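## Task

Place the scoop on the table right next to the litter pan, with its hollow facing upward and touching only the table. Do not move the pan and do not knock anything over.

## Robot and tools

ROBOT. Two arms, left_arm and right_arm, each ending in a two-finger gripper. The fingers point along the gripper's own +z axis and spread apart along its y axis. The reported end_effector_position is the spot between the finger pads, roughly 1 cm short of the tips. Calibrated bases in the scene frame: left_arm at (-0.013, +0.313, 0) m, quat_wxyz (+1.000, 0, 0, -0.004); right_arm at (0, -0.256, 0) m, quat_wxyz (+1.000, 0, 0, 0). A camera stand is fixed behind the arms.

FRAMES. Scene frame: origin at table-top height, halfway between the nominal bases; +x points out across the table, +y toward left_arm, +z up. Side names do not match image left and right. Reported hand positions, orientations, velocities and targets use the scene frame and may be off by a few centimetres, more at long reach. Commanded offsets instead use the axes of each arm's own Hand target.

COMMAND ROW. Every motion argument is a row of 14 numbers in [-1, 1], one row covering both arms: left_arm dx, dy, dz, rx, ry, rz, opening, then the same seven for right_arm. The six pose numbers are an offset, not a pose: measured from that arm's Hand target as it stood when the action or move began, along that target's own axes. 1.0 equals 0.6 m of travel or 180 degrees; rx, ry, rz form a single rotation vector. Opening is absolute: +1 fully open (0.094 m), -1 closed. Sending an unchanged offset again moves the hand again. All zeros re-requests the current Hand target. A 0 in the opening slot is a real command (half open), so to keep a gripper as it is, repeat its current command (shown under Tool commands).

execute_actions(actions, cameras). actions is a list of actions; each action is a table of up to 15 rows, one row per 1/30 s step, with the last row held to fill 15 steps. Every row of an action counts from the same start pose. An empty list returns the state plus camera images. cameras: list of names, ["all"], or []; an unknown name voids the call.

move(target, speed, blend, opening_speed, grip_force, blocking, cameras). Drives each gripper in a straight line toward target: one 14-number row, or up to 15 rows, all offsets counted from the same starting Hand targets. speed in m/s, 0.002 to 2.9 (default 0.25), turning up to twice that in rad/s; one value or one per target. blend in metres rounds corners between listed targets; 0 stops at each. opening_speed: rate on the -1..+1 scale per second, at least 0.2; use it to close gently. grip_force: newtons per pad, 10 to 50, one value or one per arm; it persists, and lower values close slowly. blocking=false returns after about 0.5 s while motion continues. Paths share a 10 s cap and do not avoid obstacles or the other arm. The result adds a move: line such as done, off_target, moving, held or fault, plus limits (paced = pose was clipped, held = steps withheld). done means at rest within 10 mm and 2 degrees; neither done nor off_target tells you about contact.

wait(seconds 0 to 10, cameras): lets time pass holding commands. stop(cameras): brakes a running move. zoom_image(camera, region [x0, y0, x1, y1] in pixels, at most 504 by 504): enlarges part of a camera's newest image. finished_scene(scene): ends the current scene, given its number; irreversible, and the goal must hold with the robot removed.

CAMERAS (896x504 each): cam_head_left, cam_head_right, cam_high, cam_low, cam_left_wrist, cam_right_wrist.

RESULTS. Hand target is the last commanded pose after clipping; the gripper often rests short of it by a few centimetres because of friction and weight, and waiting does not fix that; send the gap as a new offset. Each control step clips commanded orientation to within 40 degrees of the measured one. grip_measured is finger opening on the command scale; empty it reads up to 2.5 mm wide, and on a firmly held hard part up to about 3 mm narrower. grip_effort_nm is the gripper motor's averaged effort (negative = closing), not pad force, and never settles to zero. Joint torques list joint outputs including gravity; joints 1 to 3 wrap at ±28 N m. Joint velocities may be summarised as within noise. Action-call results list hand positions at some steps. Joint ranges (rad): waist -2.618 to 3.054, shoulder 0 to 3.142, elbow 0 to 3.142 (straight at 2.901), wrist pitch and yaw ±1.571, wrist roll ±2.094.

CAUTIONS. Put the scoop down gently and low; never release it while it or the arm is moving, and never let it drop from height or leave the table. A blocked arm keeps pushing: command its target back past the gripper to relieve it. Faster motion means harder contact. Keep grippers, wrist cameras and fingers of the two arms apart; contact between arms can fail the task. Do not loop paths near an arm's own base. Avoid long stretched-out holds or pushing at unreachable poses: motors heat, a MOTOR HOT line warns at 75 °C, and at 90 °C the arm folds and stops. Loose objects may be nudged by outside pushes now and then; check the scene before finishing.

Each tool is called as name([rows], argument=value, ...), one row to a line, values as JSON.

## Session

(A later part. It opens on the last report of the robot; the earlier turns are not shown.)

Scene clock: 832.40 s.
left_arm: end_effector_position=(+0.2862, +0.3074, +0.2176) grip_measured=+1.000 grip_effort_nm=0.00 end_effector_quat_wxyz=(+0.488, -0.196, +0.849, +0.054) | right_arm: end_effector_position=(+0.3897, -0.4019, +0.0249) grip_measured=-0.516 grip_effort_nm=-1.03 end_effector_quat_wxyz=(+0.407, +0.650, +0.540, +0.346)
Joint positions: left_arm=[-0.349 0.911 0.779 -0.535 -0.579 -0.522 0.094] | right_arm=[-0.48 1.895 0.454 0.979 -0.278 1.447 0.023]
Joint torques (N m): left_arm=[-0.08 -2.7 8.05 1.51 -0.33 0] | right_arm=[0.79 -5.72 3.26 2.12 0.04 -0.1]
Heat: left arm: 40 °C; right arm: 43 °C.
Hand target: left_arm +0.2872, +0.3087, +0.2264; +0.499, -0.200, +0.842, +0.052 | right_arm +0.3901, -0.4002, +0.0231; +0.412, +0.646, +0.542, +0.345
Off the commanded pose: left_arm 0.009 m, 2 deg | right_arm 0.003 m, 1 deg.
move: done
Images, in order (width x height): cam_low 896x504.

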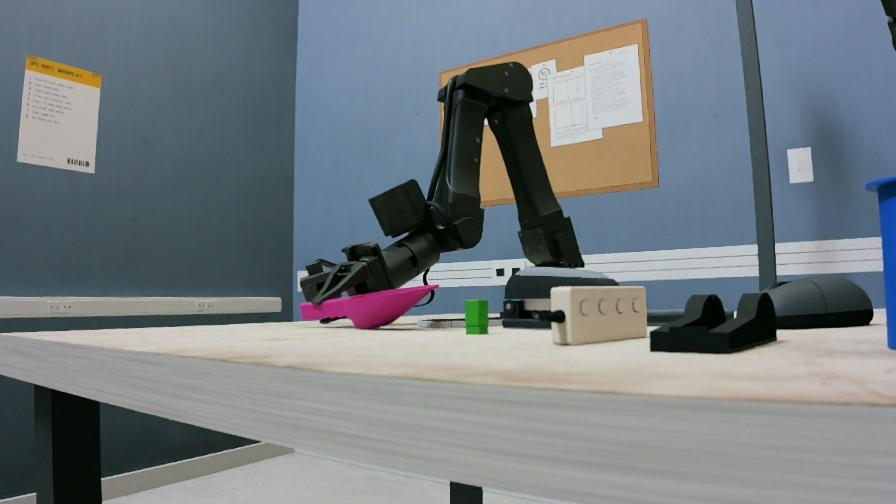

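move(target=[0,0,0,0,0,0,1, 0,0,0,0,0,0,-0.41], opening_speed=0.5, cameras=["cam_low","cam_right_wrist","cam_head_right"])

zoom_image(camera="cam_low", region=[270, 220, 520, 370])

Scene clock: 841.63 s.
left_arm: end_effector_position=(+0.2862, +0.3074, +0.2176) grip_measured=+1.000 grip_effort_nm=0.00 end_effector_quat_wxyz=(+0.488, -0.196, +0.849, +0.054) | right_arm: end_effector_position=(+0.3900, -0.4020, +0.0256) grip_measured=-0.412 grip_effort_nm=0.11 end_effector_quat_wxyz=(+0.408, +0.649, +0.540, +0.347)
Joint positions: left_arm=[-0.349 0.911 0.779 -0.535 -0.579 -0.522 0.094] | right_arm=[-0.48 1.895 0.454 0.982 -0.278 1.447 0.028]
Joint torques (N m): left_arm=[-0.14 -2.62 8.02 1.5 -0.33 0] | right_arm=[0.79 -5.65 3.25 2.09 0.05 -0.1]
Heat: left arm: 40 °C; right arm: 43 °C.
Hand target: left_arm +0.2872, +0.3087, +0.2264; +0.499, -0.200, +0.842, +0.052 | right_arm +0.3901, -0.4002, +0.0231; +0.412, +0.646, +0.542, +0.345
Off the commanded pose: left_arm 0.009 m, 2 deg | right_arm 0.003 m, 1 deg.
move: done
Images, in order (width x height): cam_head_right 896x504, cam_low 896x504, cam_right_wrist 896x504.

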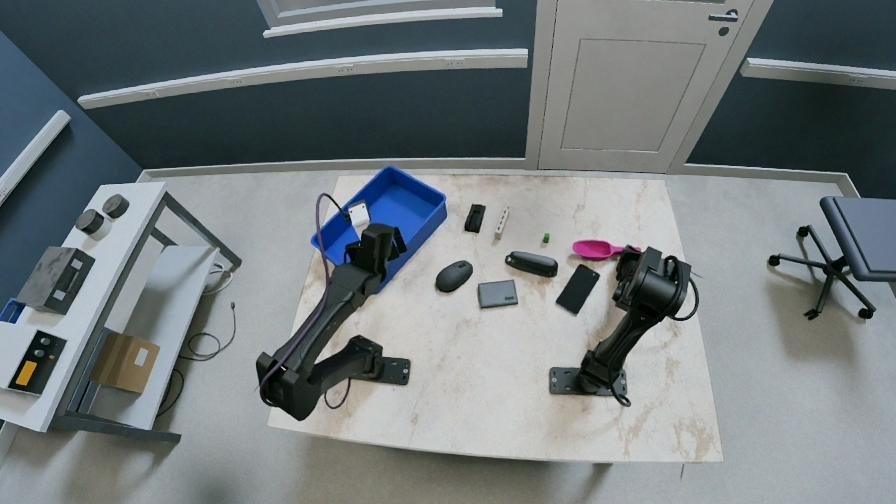

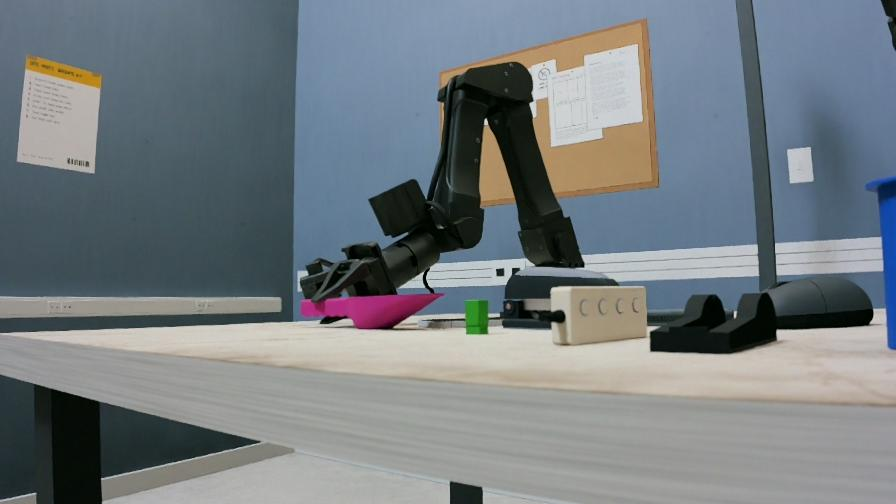

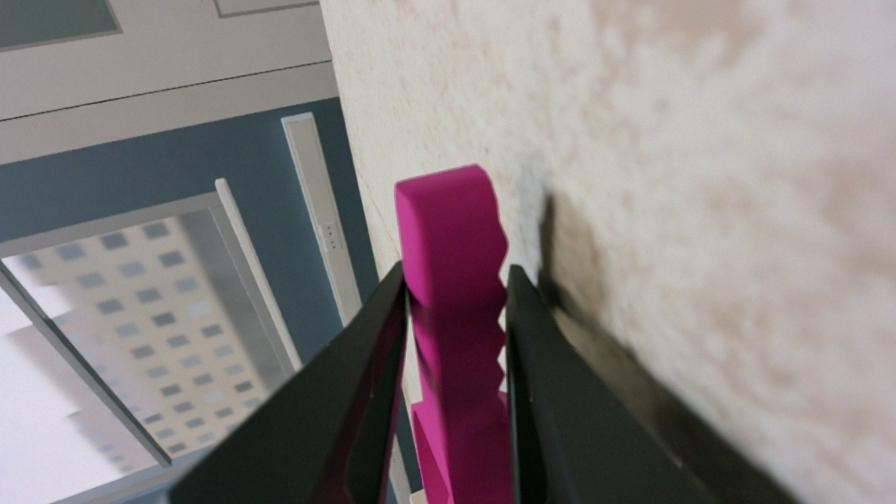

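Scaled by 2.016.

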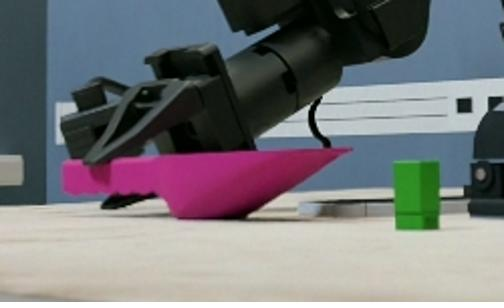

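move(target=[0,0,0,0,0,0,1, 0,0,-0.1167,0,0,0,-0.38], speed=0.1, opening_speed=0.5, cameras=["cam_low","cam_right_wrist","cam_high"])

zoom_image(camera="cam_low", region=[270, 220, 520, 370])

Scene clock: 861.50 s.
left_arm: end_effector_position=(+0.2862, +0.3074, +0.2176) grip_measured=+1.000 grip_effort_nm=0.00 end_effector_quat_wxyz=(+0.488, -0.196, +0.849, +0.054) | right_arm: end_effector_position=(+0.3262, -0.3856, +0.0419) grip_measured=-0.382 grip_effort_nm=0.10 end_effector_quat_wxyz=(+0.393, +0.659, +0.540, +0.345)
Joint positions: left_arm=[-0.349 0.911 0.779 -0.535 -0.579 -0.522 0.094] | right_arm=[-0.559 1.579 0.234 0.843 -0.351 1.419 0.029]
Joint torques (N m): left_arm=[-0.09 -2.66 7.94 1.51 -0.34 0] | right_arm=[-0.65 -7.15 4.22 1.86 -0.09 -0.26]
Heat: left arm: 40 °C; right arm: 44 °C.
Hand target: left_arm +0.2872, +0.3087, +0.2264; +0.499, -0.200, +0.842, +0.052 | right_arm +0.3276, -0.3891, +0.0527; +0.412, +0.646, +0.542, +0.345
Off the commanded pose: left_arm 0.009 m, 2 deg | right_arm 0.011 m, 3 deg.
move: off_target (right_arm)
Images, in order (width x height): cam_high 896x504, cam_low 896x504, cam_right_wrist 896x504.

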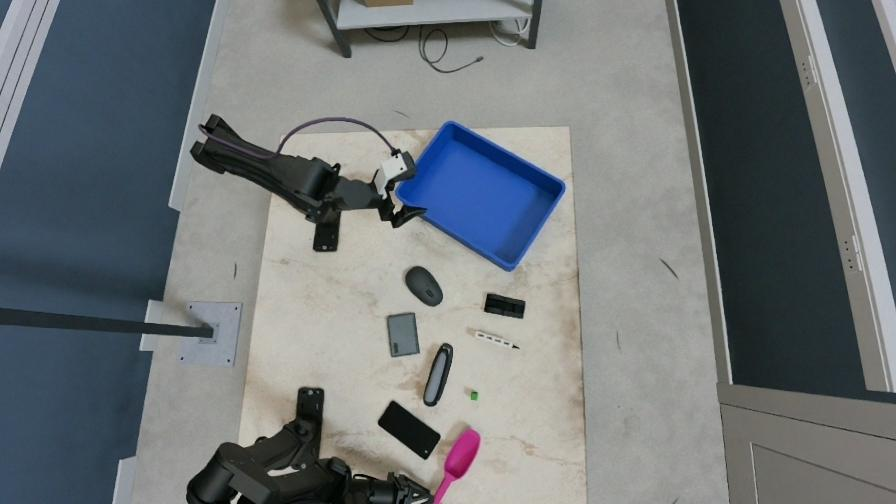

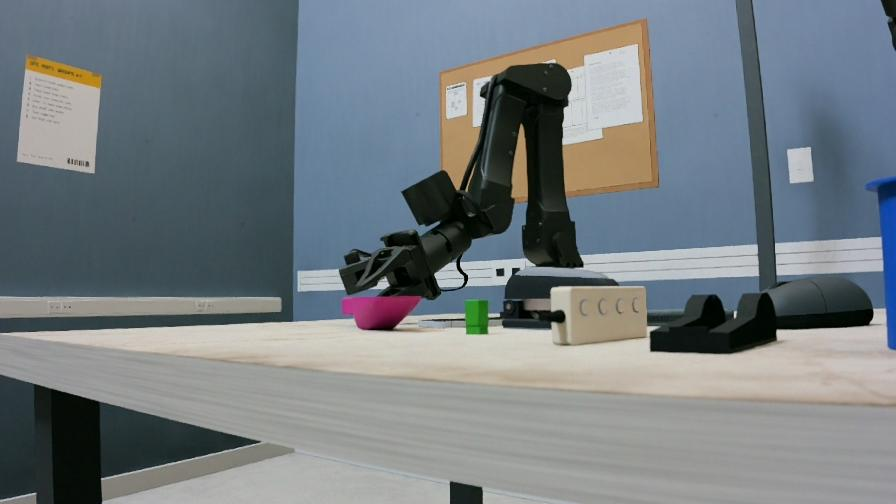

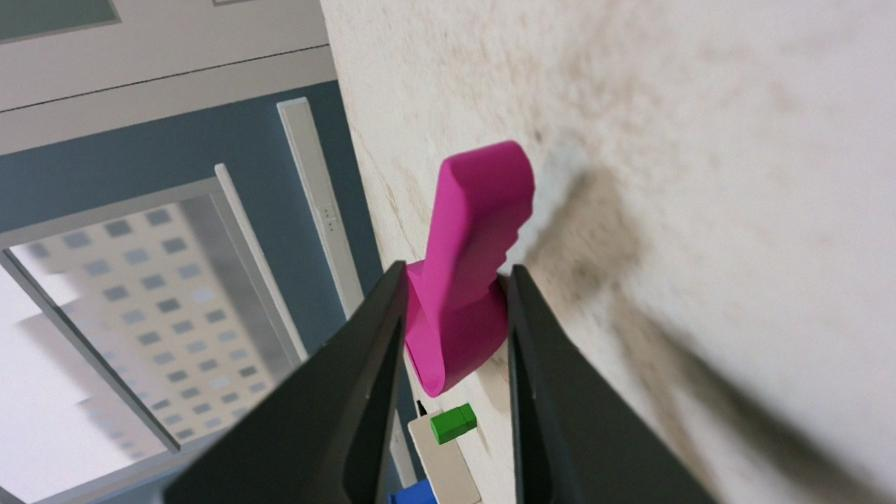

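Scaled by 2.016.

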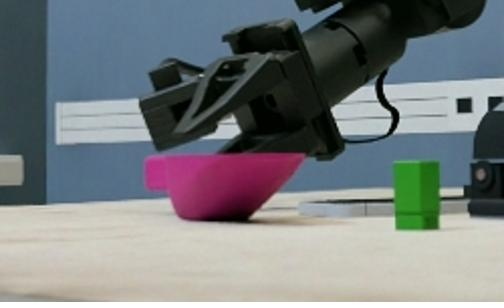

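zoom_image(camera="cam_high", region=[380, 410, 500, 504])

zoom_image(camera="cam_right_wrist", region=[350, 120, 620, 420])

Scaled by 4.200.

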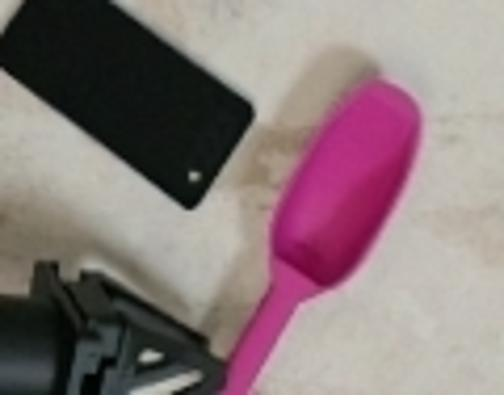

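Scaled by 1.680.

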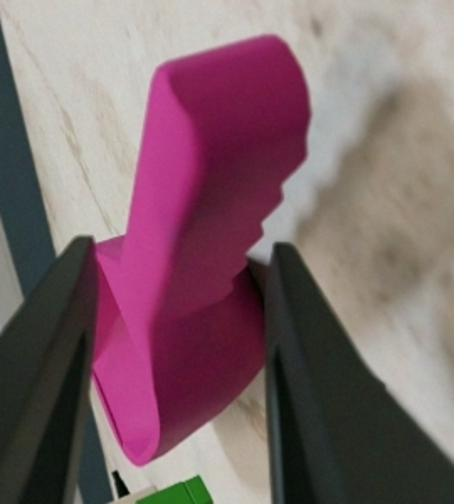

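move([
  [0,0,0,0,0,0,1, 0,0,-0.0333,0,0,0,-0.38],
  [0,0,0,0,0,0,1, 0,0.0604,-0.0948,0,0,0,-0.38],
  [0,0,0,0,0,0,1, -0.0323,0.1547,-0.052,0.3583,-0.0538,0.085,0.2],
], speed=0.2, blend=[0.01,0.03,0], cameras=["cam_high","cam_right_wrist"])

Scene clock: 958.83 s.
left_arm: end_effector_position=(+0.2862, +0.3074, +0.2176) grip_measured=+1.000 grip_effort_nm=0.00 end_effector_quat_wxyz=(+0.488, -0.196, +0.849, +0.054) | right_arm: end_effector_position=(+0.3319, -0.4080, +0.1486) grip_measured=+0.198 grip_effort_nm=0.11 end_effector_quat_wxyz=(-0.004, +0.853, +0.522, +0.008)
Joint positions: left_arm=[-0.349 0.911 0.779 -0.535 -0.579 -0.522 0.094] | right_arm=[-0.442 1.94 1.837 -1.466 -0.018 1.601 0.056]
Joint torques (N m): left_arm=[-0.08 -2.58 7.94 1.51 -0.34 0.01] | right_arm=[0.79 -7.83 8.28 0.17 0.21 0.08]
Heat: left arm: 40 °C; right arm: 42 °C.
Hand target: left_arm +0.2872, +0.3087, +0.2264; +0.499, -0.200, +0.842, +0.052 | right_arm +0.3351, -0.4100, +0.1502; +0.000, +0.853, +0.521, +0.000
Off the commanded pose: left_arm 0.009 m, 2 deg | right_arm 0.004 m, 1 deg.
move: done; blend cut to 0.0259 m at target 2
Images, in order (width x height): cam_high 896x504, cam_right_wrist 896x504.

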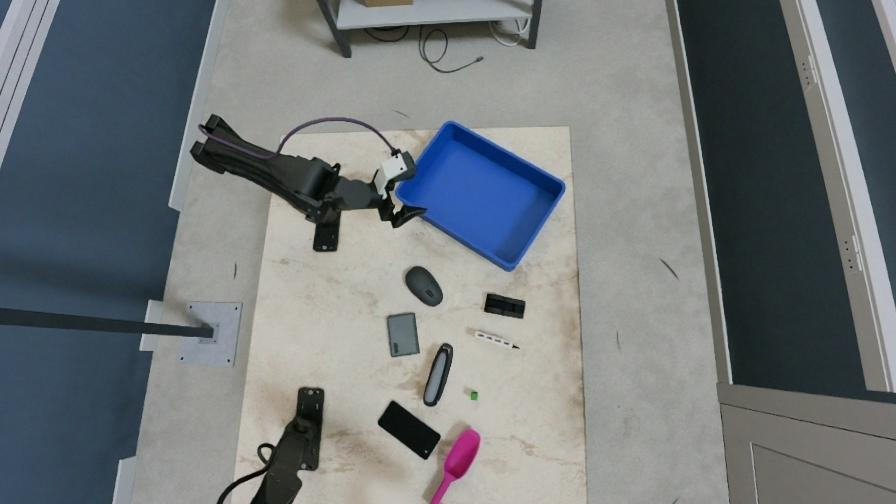

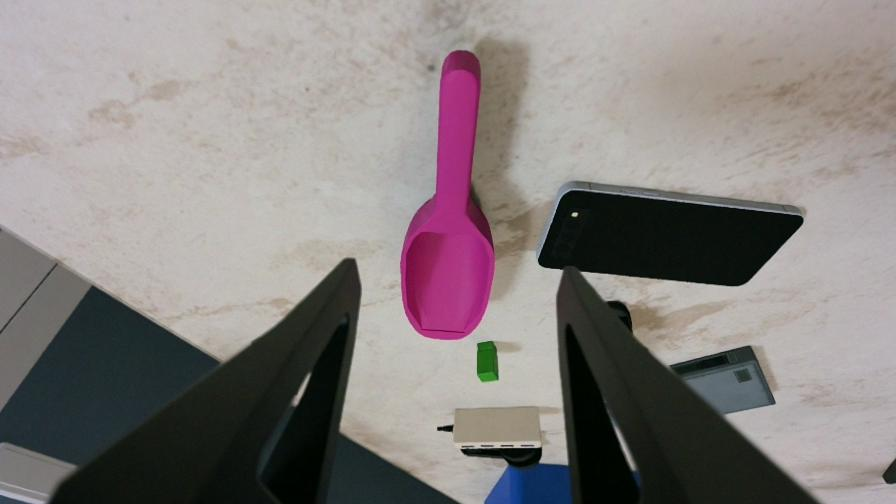

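move([
  [0,0,0,0,0,0,1, 0.03,0.0015,0.05,0,0,0,0.2],
  [0,0,0,0,0,0,1, 0.03,0.0015,0.175,0,0,0,0.2],
], speed=[0.2,0.12], blend=[0.015,0], cameras=["cam_right_wrist"])

Scene clock: 970.77 s.
left_arm: end_effector_position=(+0.2862, +0.3074, +0.2176) grip_measured=+1.000 grip_effort_nm=-0.01 end_effector_quat_wxyz=(+0.488, -0.196, +0.849, +0.054) | right_arm: end_effector_position=(+0.3435, -0.3914, +0.0489) grip_measured=+0.198 grip_effort_nm=0.11 end_effector_quat_wxyz=(-0.003, +0.851, +0.525, +0.007)
Joint positions: left_arm=[-0.349 0.911 0.779 -0.535 -0.579 -0.522 0.094] | right_arm=[-0.386 1.978 1.491 -1.081 -0.015 1.649 0.056]
Joint torques (N m): left_arm=[-0.12 -2.63 7.99 1.49 -0.32 0] | right_arm=[0.01 -8.49 5.94 0.38 0.16 0.08]
Heat: left arm: 40 °C; right arm: 41 °C.
Hand target: left_arm +0.2872, +0.3087, +0.2264; +0.499, -0.200, +0.842, +0.052 | right_arm +0.3440, -0.3944, +0.0450; +0.000, +0.853, +0.521, +0.000
Off the commanded pose: left_arm 0.009 m, 2 deg | right_arm 0.005 m, 1 deg.
move: done
Images, in order (width x height): cam_right_wrist 896x504.

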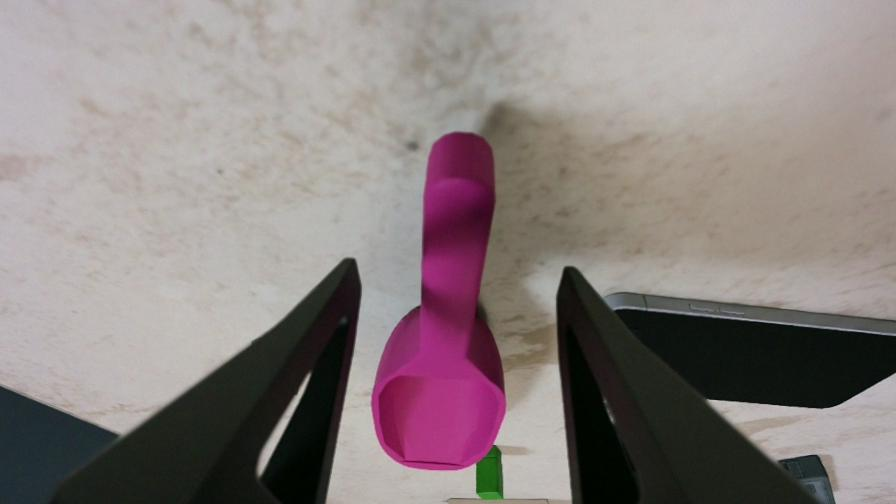

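move([
  [0,0,0,0,0,0,1, 0.006,0.0028,0.035,0,0,0,0.2],
  [0,0,0,0,0,0,1, 0.006,0.0028,0.035,0,0,0,-1],
], speed=0.08, opening_speed=1.2, cameras=["cam_right_wrist","cam_low"])

Scene clock: 979.53 s.
left_arm: end_effector_position=(+0.2862, +0.3074, +0.2176) grip_measured=+1.000 grip_effort_nm=0.00 end_effector_quat_wxyz=(+0.488, -0.196, +0.849, +0.054) | right_arm: end_effector_position=(+0.3474, -0.3917, +0.0298) grip_measured=-0.632 grip_effort_nm=-1.03 end_effector_quat_wxyz=(+0.000, +0.853, +0.522, +0.009)
Joint positions: left_arm=[-0.349 0.911 0.779 -0.535 -0.579 -0.522 0.094] | right_arm=[-0.383 2.005 1.451 -1.007 -0.015 1.66 0.017]
Joint torques (N m): left_arm=[-0.1 -2.67 8.01 1.5 -0.35 0] | right_arm=[0.66 -8.4 5.63 0.4 0.18 0.05]
Heat: left arm: 40 °C; right arm: 41 °C.
Hand target: left_arm +0.2872, +0.3087, +0.2264; +0.499, -0.200, +0.842, +0.052 | right_arm +0.3472, -0.3920, +0.0241; +0.000, +0.853, +0.521, +0.000
Off the commanded pose: left_arm 0.009 m, 2 deg | right_arm 0.006 m, 1 deg.
move: done
Images, in order (width x height): cam_low 896x504, cam_right_wrist 896x504.

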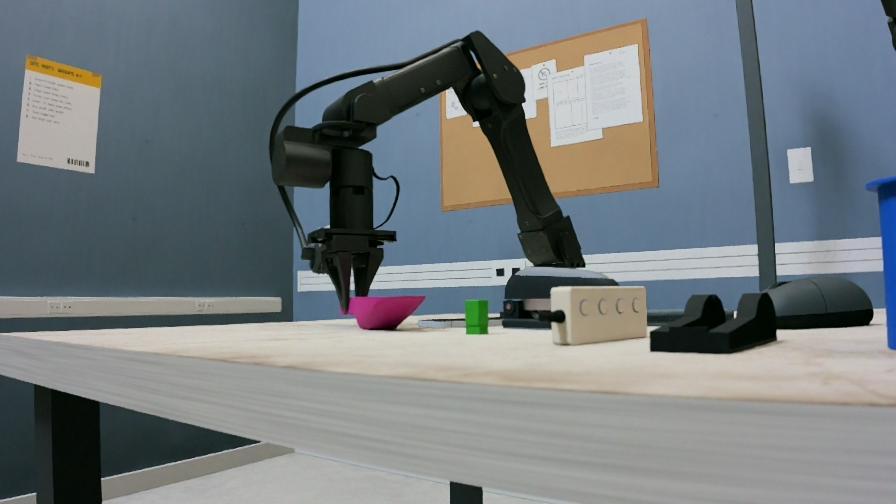

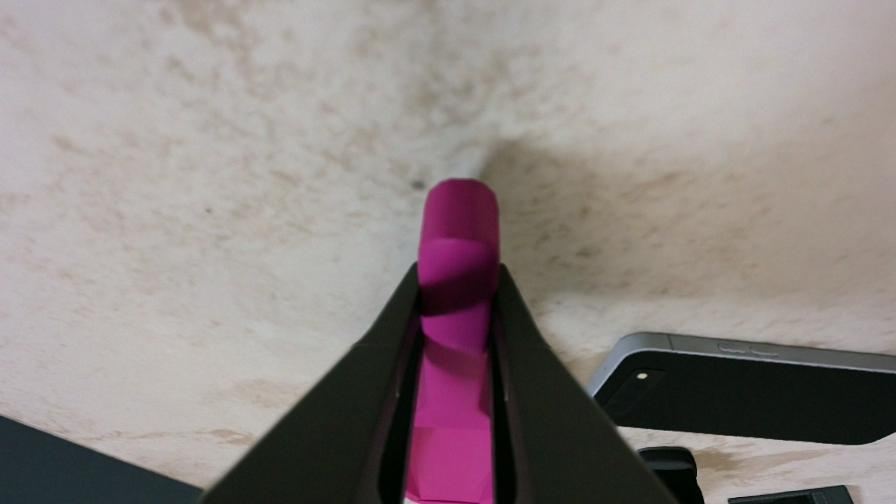

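move([
  [-0.029,0.0367,-0.0588,0,0,0,1, 0,0,-0.1933,0,0,0,-1],
  [-0.058,0.0733,-0.1175,0,0,0,1, 0.8225,-0.3313,-0.1933,-0.0568,0.0348,-0.45,-1],
], speed=[0.15,0.3], blend=[0.04,0], cameras=["cam_high","cam_head_right","cam_right_wrist","cam_left_wrist"])

Scene clock: 1038.37 s.
left_arm: end_effector_position=(+0.2294, +0.3356, +0.2713) grip_measured=+1.000 grip_effort_nm=-0.01 end_effector_quat_wxyz=(+0.484, -0.196, +0.851, +0.057) | right_arm: end_effector_position=(+0.3856, +0.1350, +0.1386) grip_measured=-0.632 grip_effort_nm=-1.03 end_effector_quat_wxyz=(+0.068, +0.306, +0.938, +0.151)
Joint positions: left_arm=[-0.287 0.724 0.959 -0.889 -0.531 -0.481 0.094] | right_arm=[0.785 2.588 2.834 -1.485 -0.014 1.418 0.017]
Joint torques (N m): left_arm=[0.84 -0.77 9.47 1.4 -0.2 0.1] | right_arm=[-0.62 -12.08 8.35 1.09 0.13 -0.12]
Heat: left arm: 40 °C; right arm: 41 °C.
Hand target: left_arm +0.2271, +0.3385, +0.2865; +0.499, -0.200, +0.842, +0.053 | right_arm +0.3957, +0.1377, +0.1402; +0.044, +0.307, +0.947, +0.085
Off the commanded pose: left_arm 0.016 m, 2 deg | right_arm 0.011 m, 8 deg.
elbow stopped short (right arm): the move would have taken joint 3 (elbow) straighter than the controller allows.
move: off_target (left_arm, right_arm)
Images, in order (width x height): cam_head_right 896x504, cam_high 896x504, cam_left_wrist 896x504, cam_right_wrist 896x504.

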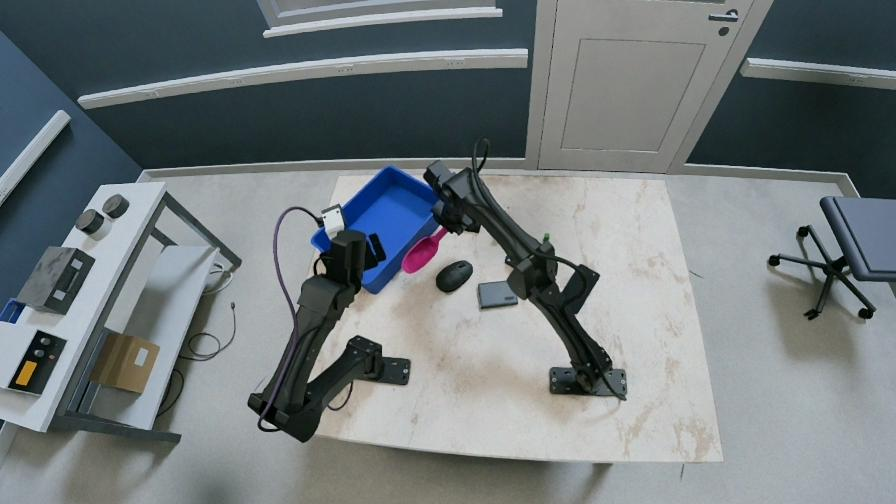

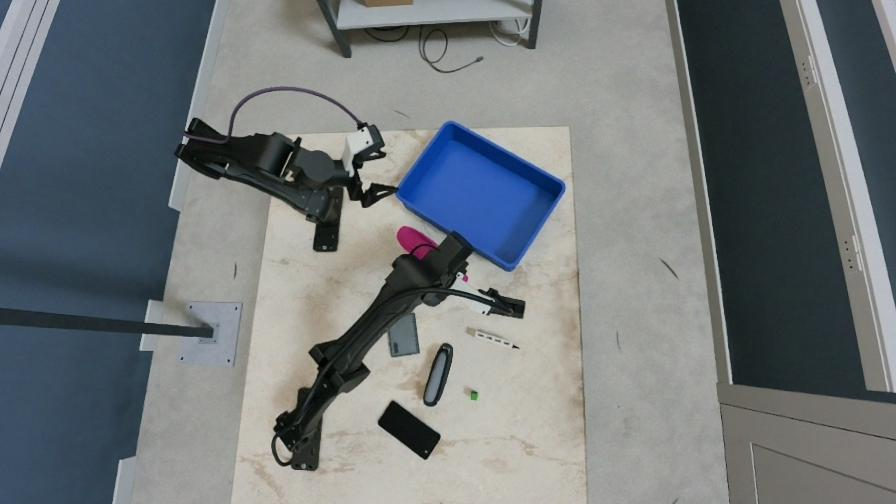

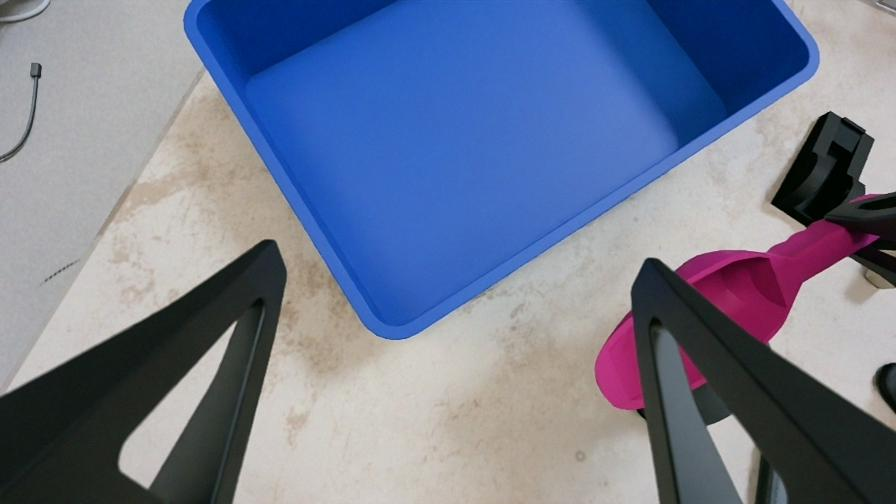

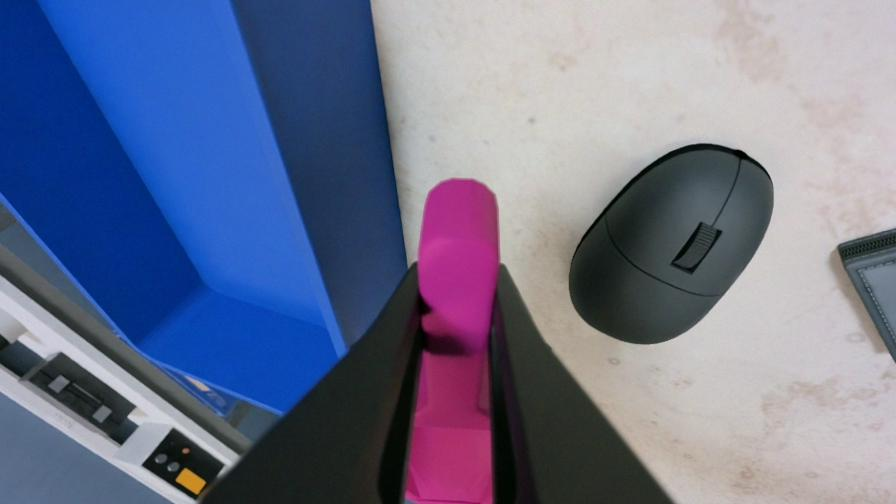

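move(target=[0,0,0,0,0,0,1, 0.0045,-0.0283,0.1472,-0.0217,-0.0045,-0.0189,-1], speed=0.15, cameras=["cam_high","cam_head_right","cam_right_wrist","cam_left_wrist"])

Scene clock: 1086.10 s.
left_arm: end_effector_position=(+0.2294, +0.3356, +0.2713) grip_measured=+1.000 grip_effort_nm=-0.01 end_effector_quat_wxyz=(+0.484, -0.196, +0.851, +0.057) | right_arm: end_effector_position=(+0.3891, +0.1382, +0.0456) grip_measured=-0.632 grip_effort_nm=-1.03 end_effector_quat_wxyz=(+0.051, +0.279, +0.953, +0.107)
Joint positions: left_arm=[-0.287 0.724 0.959 -0.889 -0.531 -0.481 0.094] | right_arm=[0.785 2.588 2.473 -1.218 -0.013 1.356 0.017]
Joint torques (N m): left_arm=[0.75 -0.88 9.5 1.4 -0.21 0.1] | right_arm=[-0.5 -14.86 6.19 0.92 0.17 -0.1]
Heat: left arm: 40 °C; right arm: 41 °C.
Hand target: left_arm +0.2271, +0.3385, +0.2865; +0.499, -0.200, +0.842, +0.053 | right_arm +0.3958, +0.1378, +0.0503; +0.063, +0.278, +0.952, +0.114
Off the commanded pose: left_arm 0.016 m, 2 deg | right_arm 0.008 m, 2 deg.
move: off_target (left_arm)
Images, in order (width x height): cam_head_right 896x504, cam_high 896x504, cam_left_wrist 896x504, cam_right_wrist 896x504.

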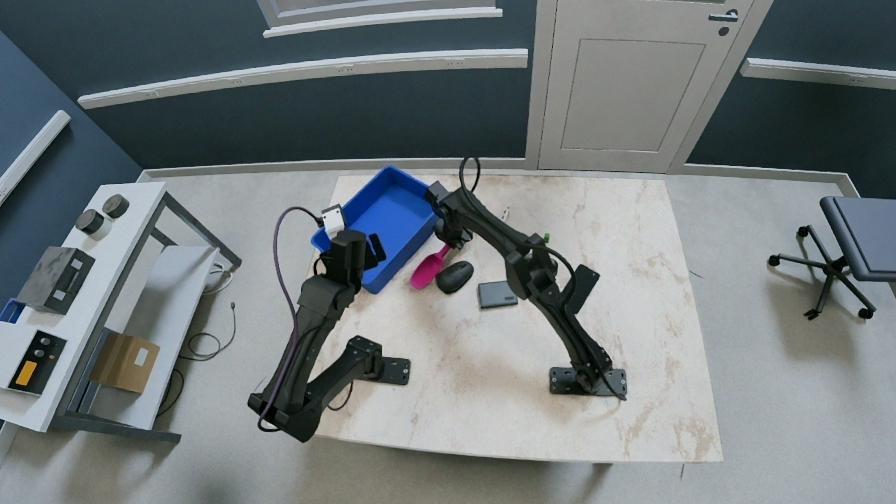

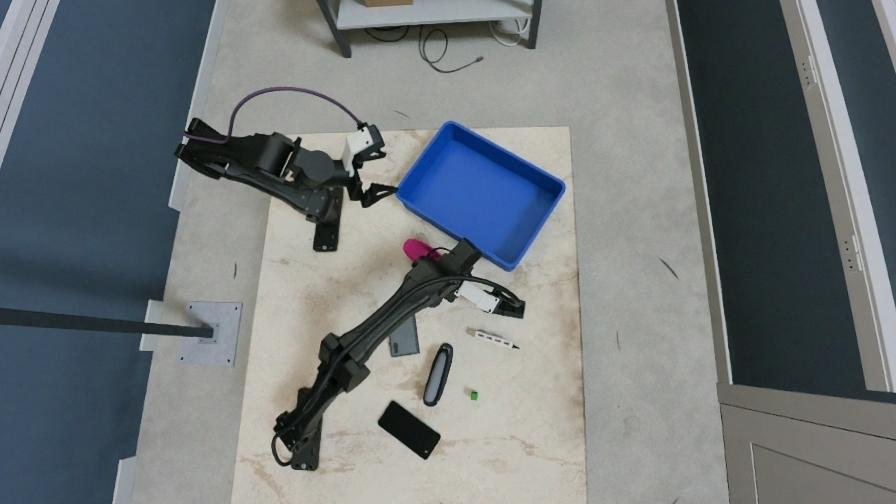

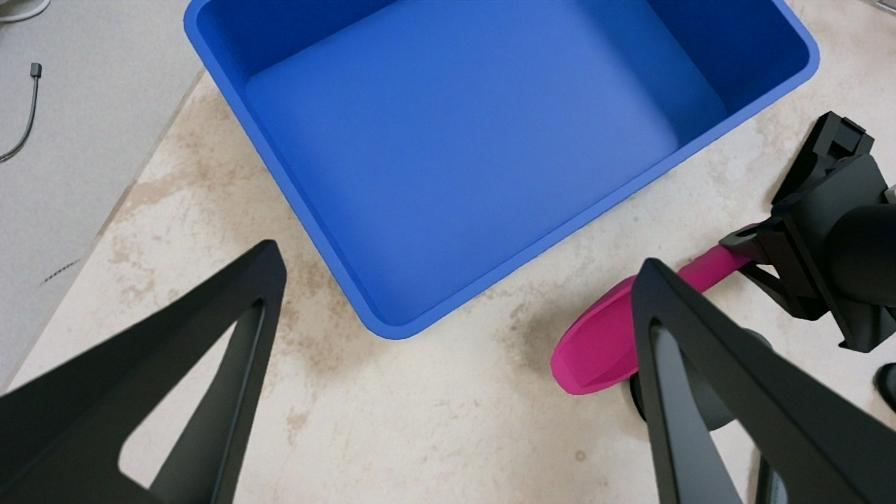

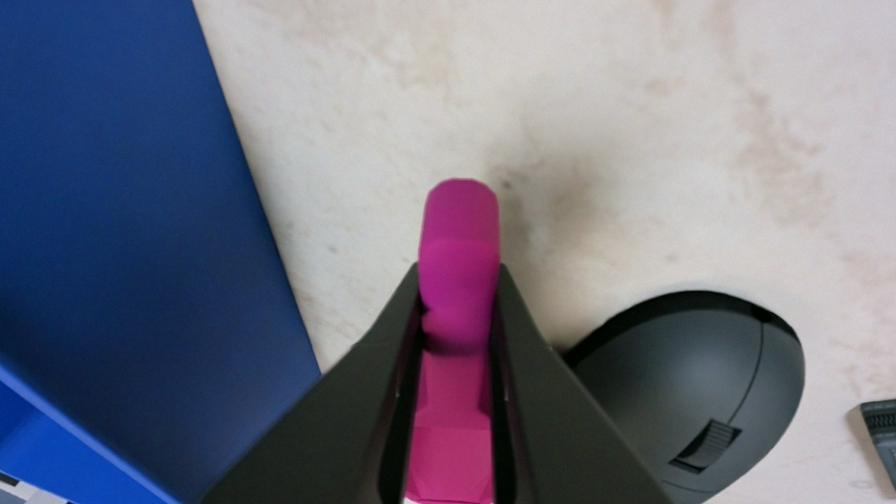

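zoom_image(camera="cam_left_wrist", region=[500, 200, 860, 460])

zoom_image(camera="cam_head_right", region=[360, 200, 520, 310])

Scaled by 1.400.

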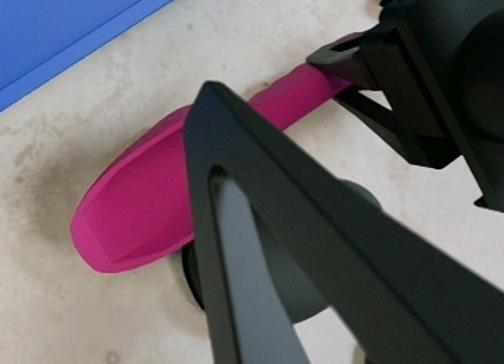

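Scaled by 3.150.

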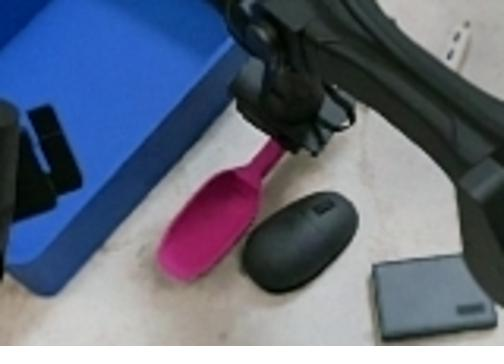

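move([
  [0,0,0,0,0,0,1, 0.03,0.0153,-0.03,-0.0008,0.0042,-0.0036,-1],
  [0,0,0,0,0,0,1, 0.0849,0.0307,-0.0051,-0.0015,0.0085,-0.0072,-1],
], speed=0.15, blend=[0.01,0], cameras=["cam_head_right","cam_right_wrist","cam_left_wrist"])

zoom_image(camera="cam_head_right", region=[360, 200, 520, 310])

Scene clock: 1143.93 s.
left_arm: end_effector_position=(+0.2294, +0.3356, +0.2713) grip_measured=+1.000 grip_effort_nm=0.00 end_effector_quat_wxyz=(+0.484, -0.196, +0.851, +0.057) | right_arm: end_effector_position=(+0.3555, +0.1803, +0.0573) grip_measured=-0.632 grip_effort_nm=-1.03 end_effector_quat_wxyz=(+0.047, +0.258, +0.957, +0.120)
Joint positions: left_arm=[-0.287 0.724 0.959 -0.889 -0.531 -0.481 0.094] | right_arm=[0.881 2.652 2.639 -1.3 -0.013 1.409 0.017]
Joint torques (N m): left_arm=[0.84 -0.99 9.48 1.44 -0.23 0.11] | right_arm=[-0.65 -12.41 8.98 0.71 0.1 0.06]
Heat: left arm: 40 °C; right arm: 44 °C.
Hand target: left_arm +0.2271, +0.3385, +0.2865; +0.499, -0.200, +0.842, +0.053 | right_arm +0.3620, +0.1800, +0.0550; +0.052, +0.265, +0.955, +0.120
Off the commanded pose: left_arm 0.016 m, 2 deg | right_arm 0.007 m, 1 deg.
move: off_target (left_arm)
Images, in order (width x height): cam_head_right 896x504, cam_left_wrist 896x504, cam_right_wrist 896x504.

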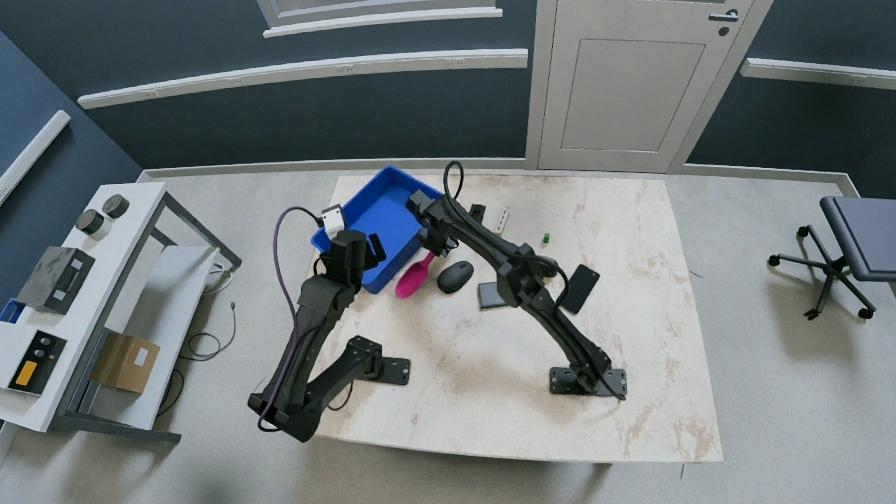

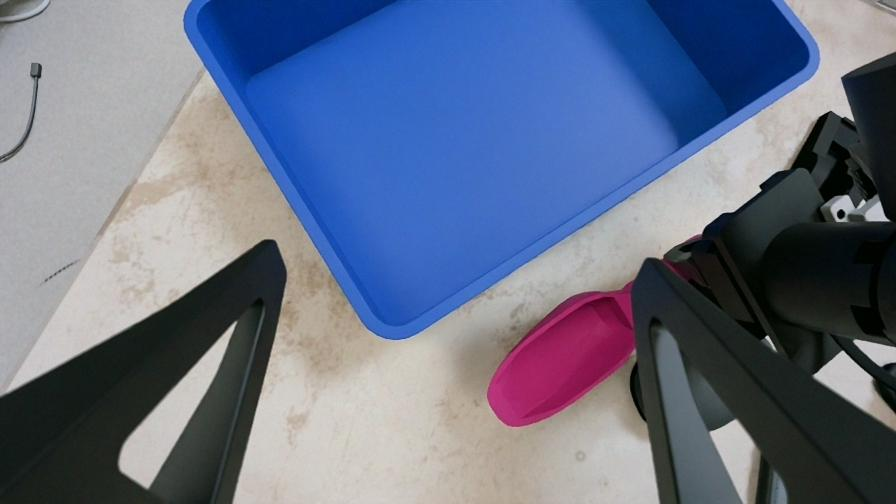

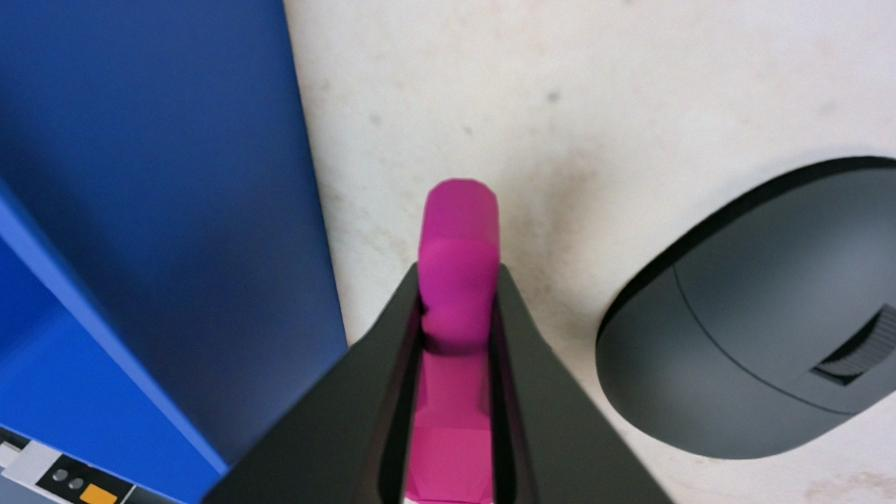

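Scaled by 3.150.

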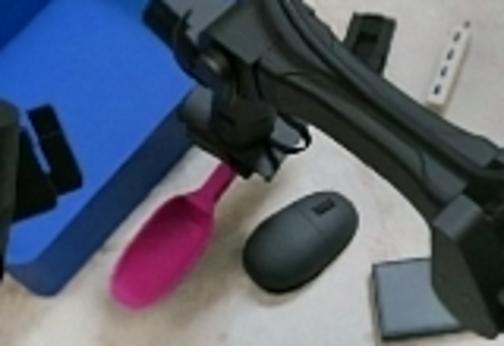

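move(target=[0,0,0,0,0,0,1, 0.001,-0.0073,0.0274,0,0,0,-1], speed=0.06, cameras=["cam_right_wrist","cam_left_wrist"])

Scene clock: 1150.30 s.
left_arm: end_effector_position=(+0.2294, +0.3356, +0.2713) grip_measured=+1.000 grip_effort_nm=0.00 end_effector_quat_wxyz=(+0.484, -0.196, +0.851, +0.057) | right_arm: end_effector_position=(+0.3533, +0.1818, +0.0379) grip_measured=-0.632 grip_effort_nm=-1.03 end_effector_quat_wxyz=(+0.036, +0.259, +0.958, +0.117)
Joint positions: left_arm=[-0.287 0.724 0.959 -0.889 -0.531 -0.481 0.094] | right_arm=[0.88 2.652 2.565 -1.24 -0.03 1.411 0.017]
Joint torques (N m): left_arm=[0.79 -0.88 9.42 1.42 -0.22 0.1] | right_arm=[-0.55 -14.75 5.45 0.98 0.32 0.03]
Heat: left arm: 40 °C; right arm: 44 °C.
Hand target: left_arm +0.2271, +0.3385, +0.2865; +0.499, -0.200, +0.842, +0.053 | right_arm +0.3620, +0.1800, +0.0380; +0.052, +0.265, +0.955, +0.119
Off the commanded pose: left_arm 0.016 m, 2 deg | right_arm 0.009 m, 2 deg.
move: off_target (left_arm)
Images, in order (width x height): cam_left_wrist 896x504, cam_right_wrist 896x504.

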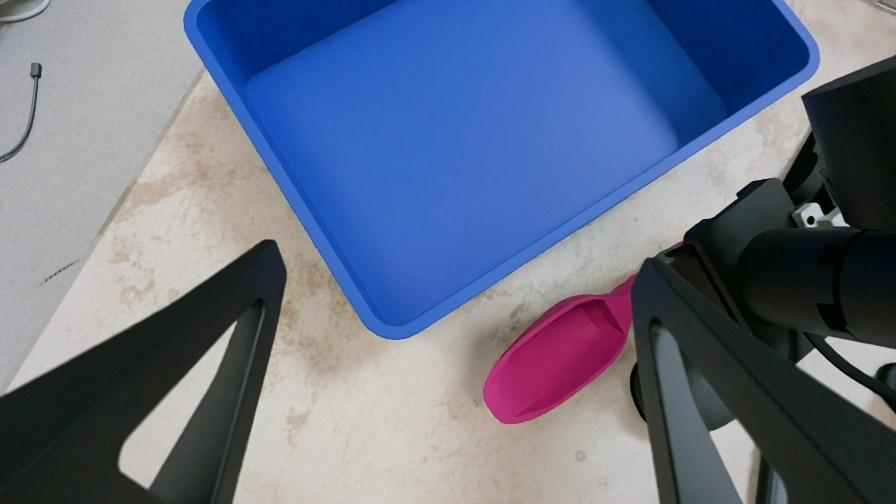

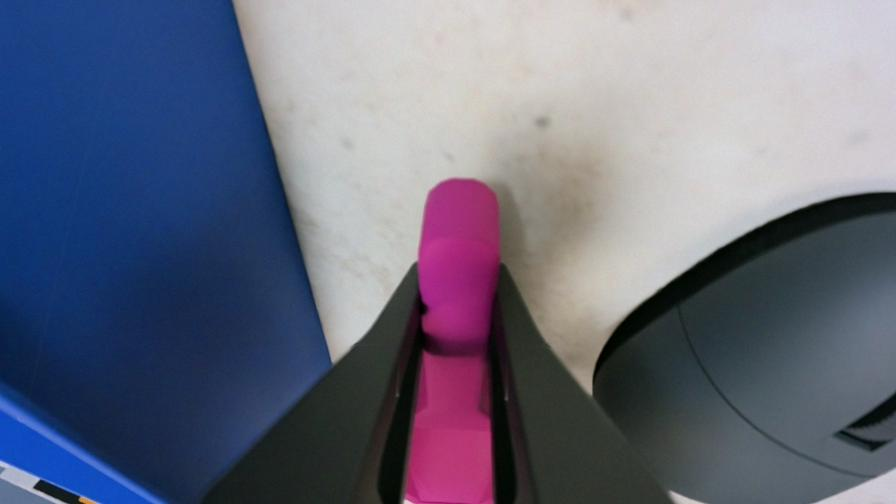

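move(target=[0,0,0,0,0,0,1, 0.0003,-0.0021,0.0080,0,0,0,-1], speed=0.04, cameras=["cam_right_wrist"])

Scene clock: 1154.30 s.
left_arm: end_effector_position=(+0.2294, +0.3356, +0.2713) grip_measured=+1.000 grip_effort_nm=-0.01 end_effector_quat_wxyz=(+0.484, -0.196, +0.851, +0.057) | right_arm: end_effector_position=(+0.3542, +0.1826, +0.0342) grip_measured=-0.632 grip_effort_nm=-1.04 end_effector_quat_wxyz=(+0.032, +0.260, +0.958, +0.120)
Joint positions: left_arm=[-0.287 0.724 0.959 -0.889 -0.531 -0.481 0.094] | right_arm=[0.876 2.652 2.549 -1.222 -0.041 1.411 0.017]
Joint torques (N m): left_arm=[0.87 -0.87 9.43 1.41 -0.22 0.1] | right_arm=[-0.2 -14.99 4.75 1.06 0.44 0.03]
Heat: left arm: 40 °C; right arm: 43 °C.
Hand target: left_arm +0.2271, +0.3385, +0.2865; +0.499, -0.200, +0.842, +0.053 | right_arm +0.3620, +0.1800, +0.0330; +0.052, +0.265, +0.955, +0.120
Off the commanded pose: left_arm 0.016 m, 2 deg | right_arm 0.008 m, 2 deg.
move: off_target (left_arm)
Images, in order (width x height): cam_right_wrist 896x504.

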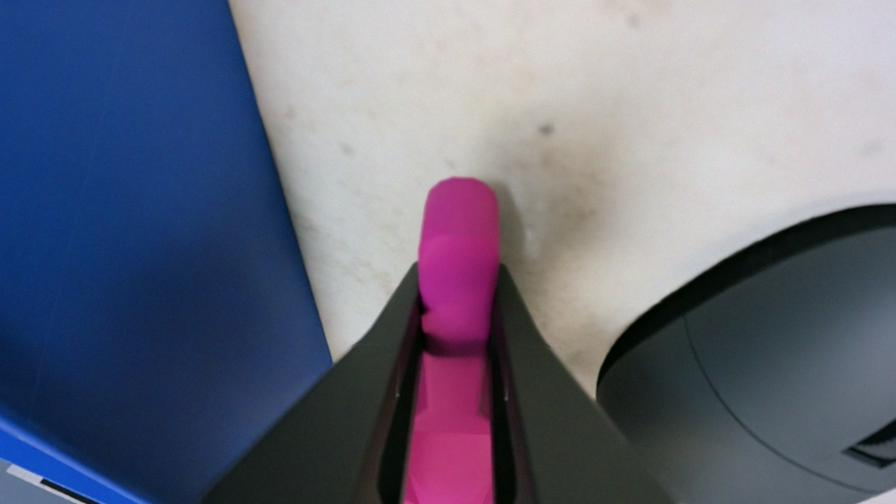

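move(target=[0,0,0,0,0,0,1, 0,0,0,0,0,0,-0.25], opening_speed=0.5, cameras=["cam_right_wrist","cam_left_wrist"])

Scene clock: 1160.03 s.
left_arm: end_effector_position=(+0.2294, +0.3356, +0.2713) grip_measured=+1.000 grip_effort_nm=0.00 end_effector_quat_wxyz=(+0.484, -0.196, +0.851, +0.057) | right_arm: end_effector_position=(+0.3564, +0.1795, +0.0260) grip_measured=-0.252 grip_effort_nm=0.11 end_effector_quat_wxyz=(+0.040, +0.262, +0.958, +0.112)
Joint positions: left_arm=[-0.287 0.724 0.959 -0.889 -0.531 -0.481 0.094] | right_arm=[0.876 2.652 2.519 -1.2 -0.021 1.412 0.035]
Joint torques (N m): left_arm=[0.81 -0.94 9.48 1.44 -0.21 0.12] | right_arm=[-0.13 -15.58 6.08 0.88 0.2 0.02]
Heat: left arm: 40 °C; right arm: 43 °C.
Hand target: left_arm +0.2271, +0.3385, +0.2865; +0.499, -0.200, +0.842, +0.053 | right_arm +0.3620, +0.1800, +0.0330; +0.052, +0.265, +0.955, +0.120
Off the commanded pose: left_arm 0.016 m, 2 deg | right_arm 0.009 m, 2 deg.
move: off_target (left_arm)
Images, in order (width x height): cam_left_wrist 896x504, cam_right_wrist 896x504.

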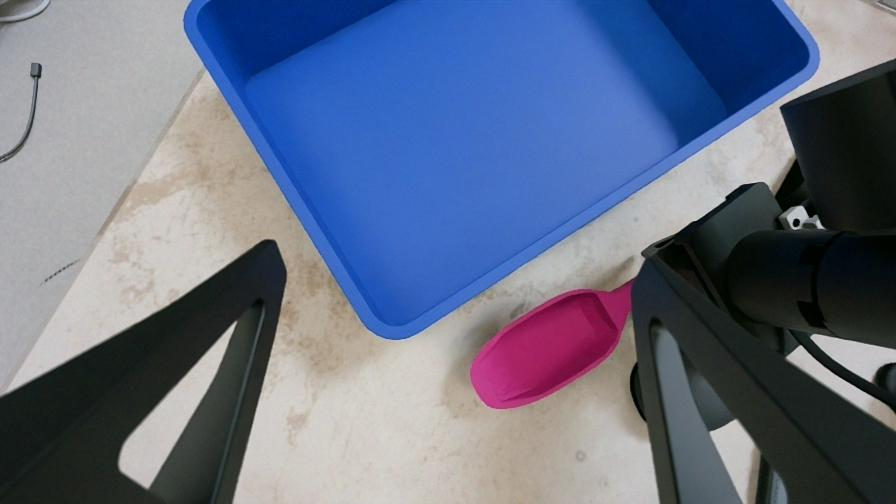

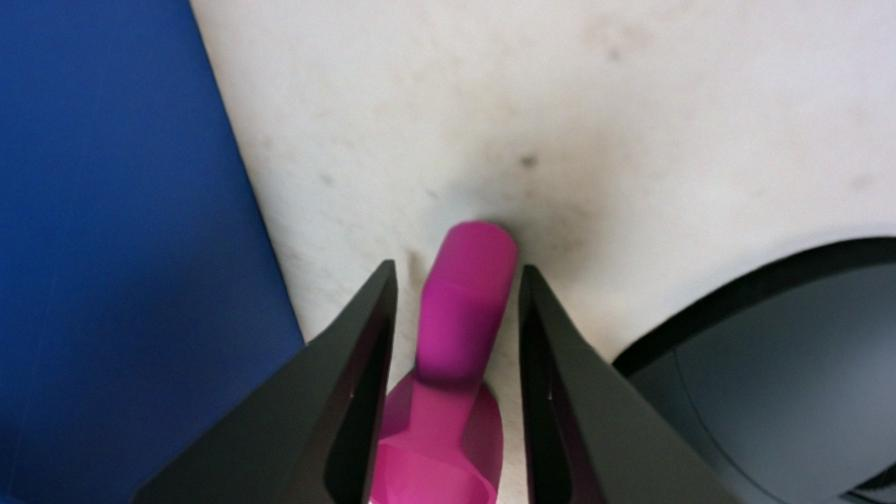

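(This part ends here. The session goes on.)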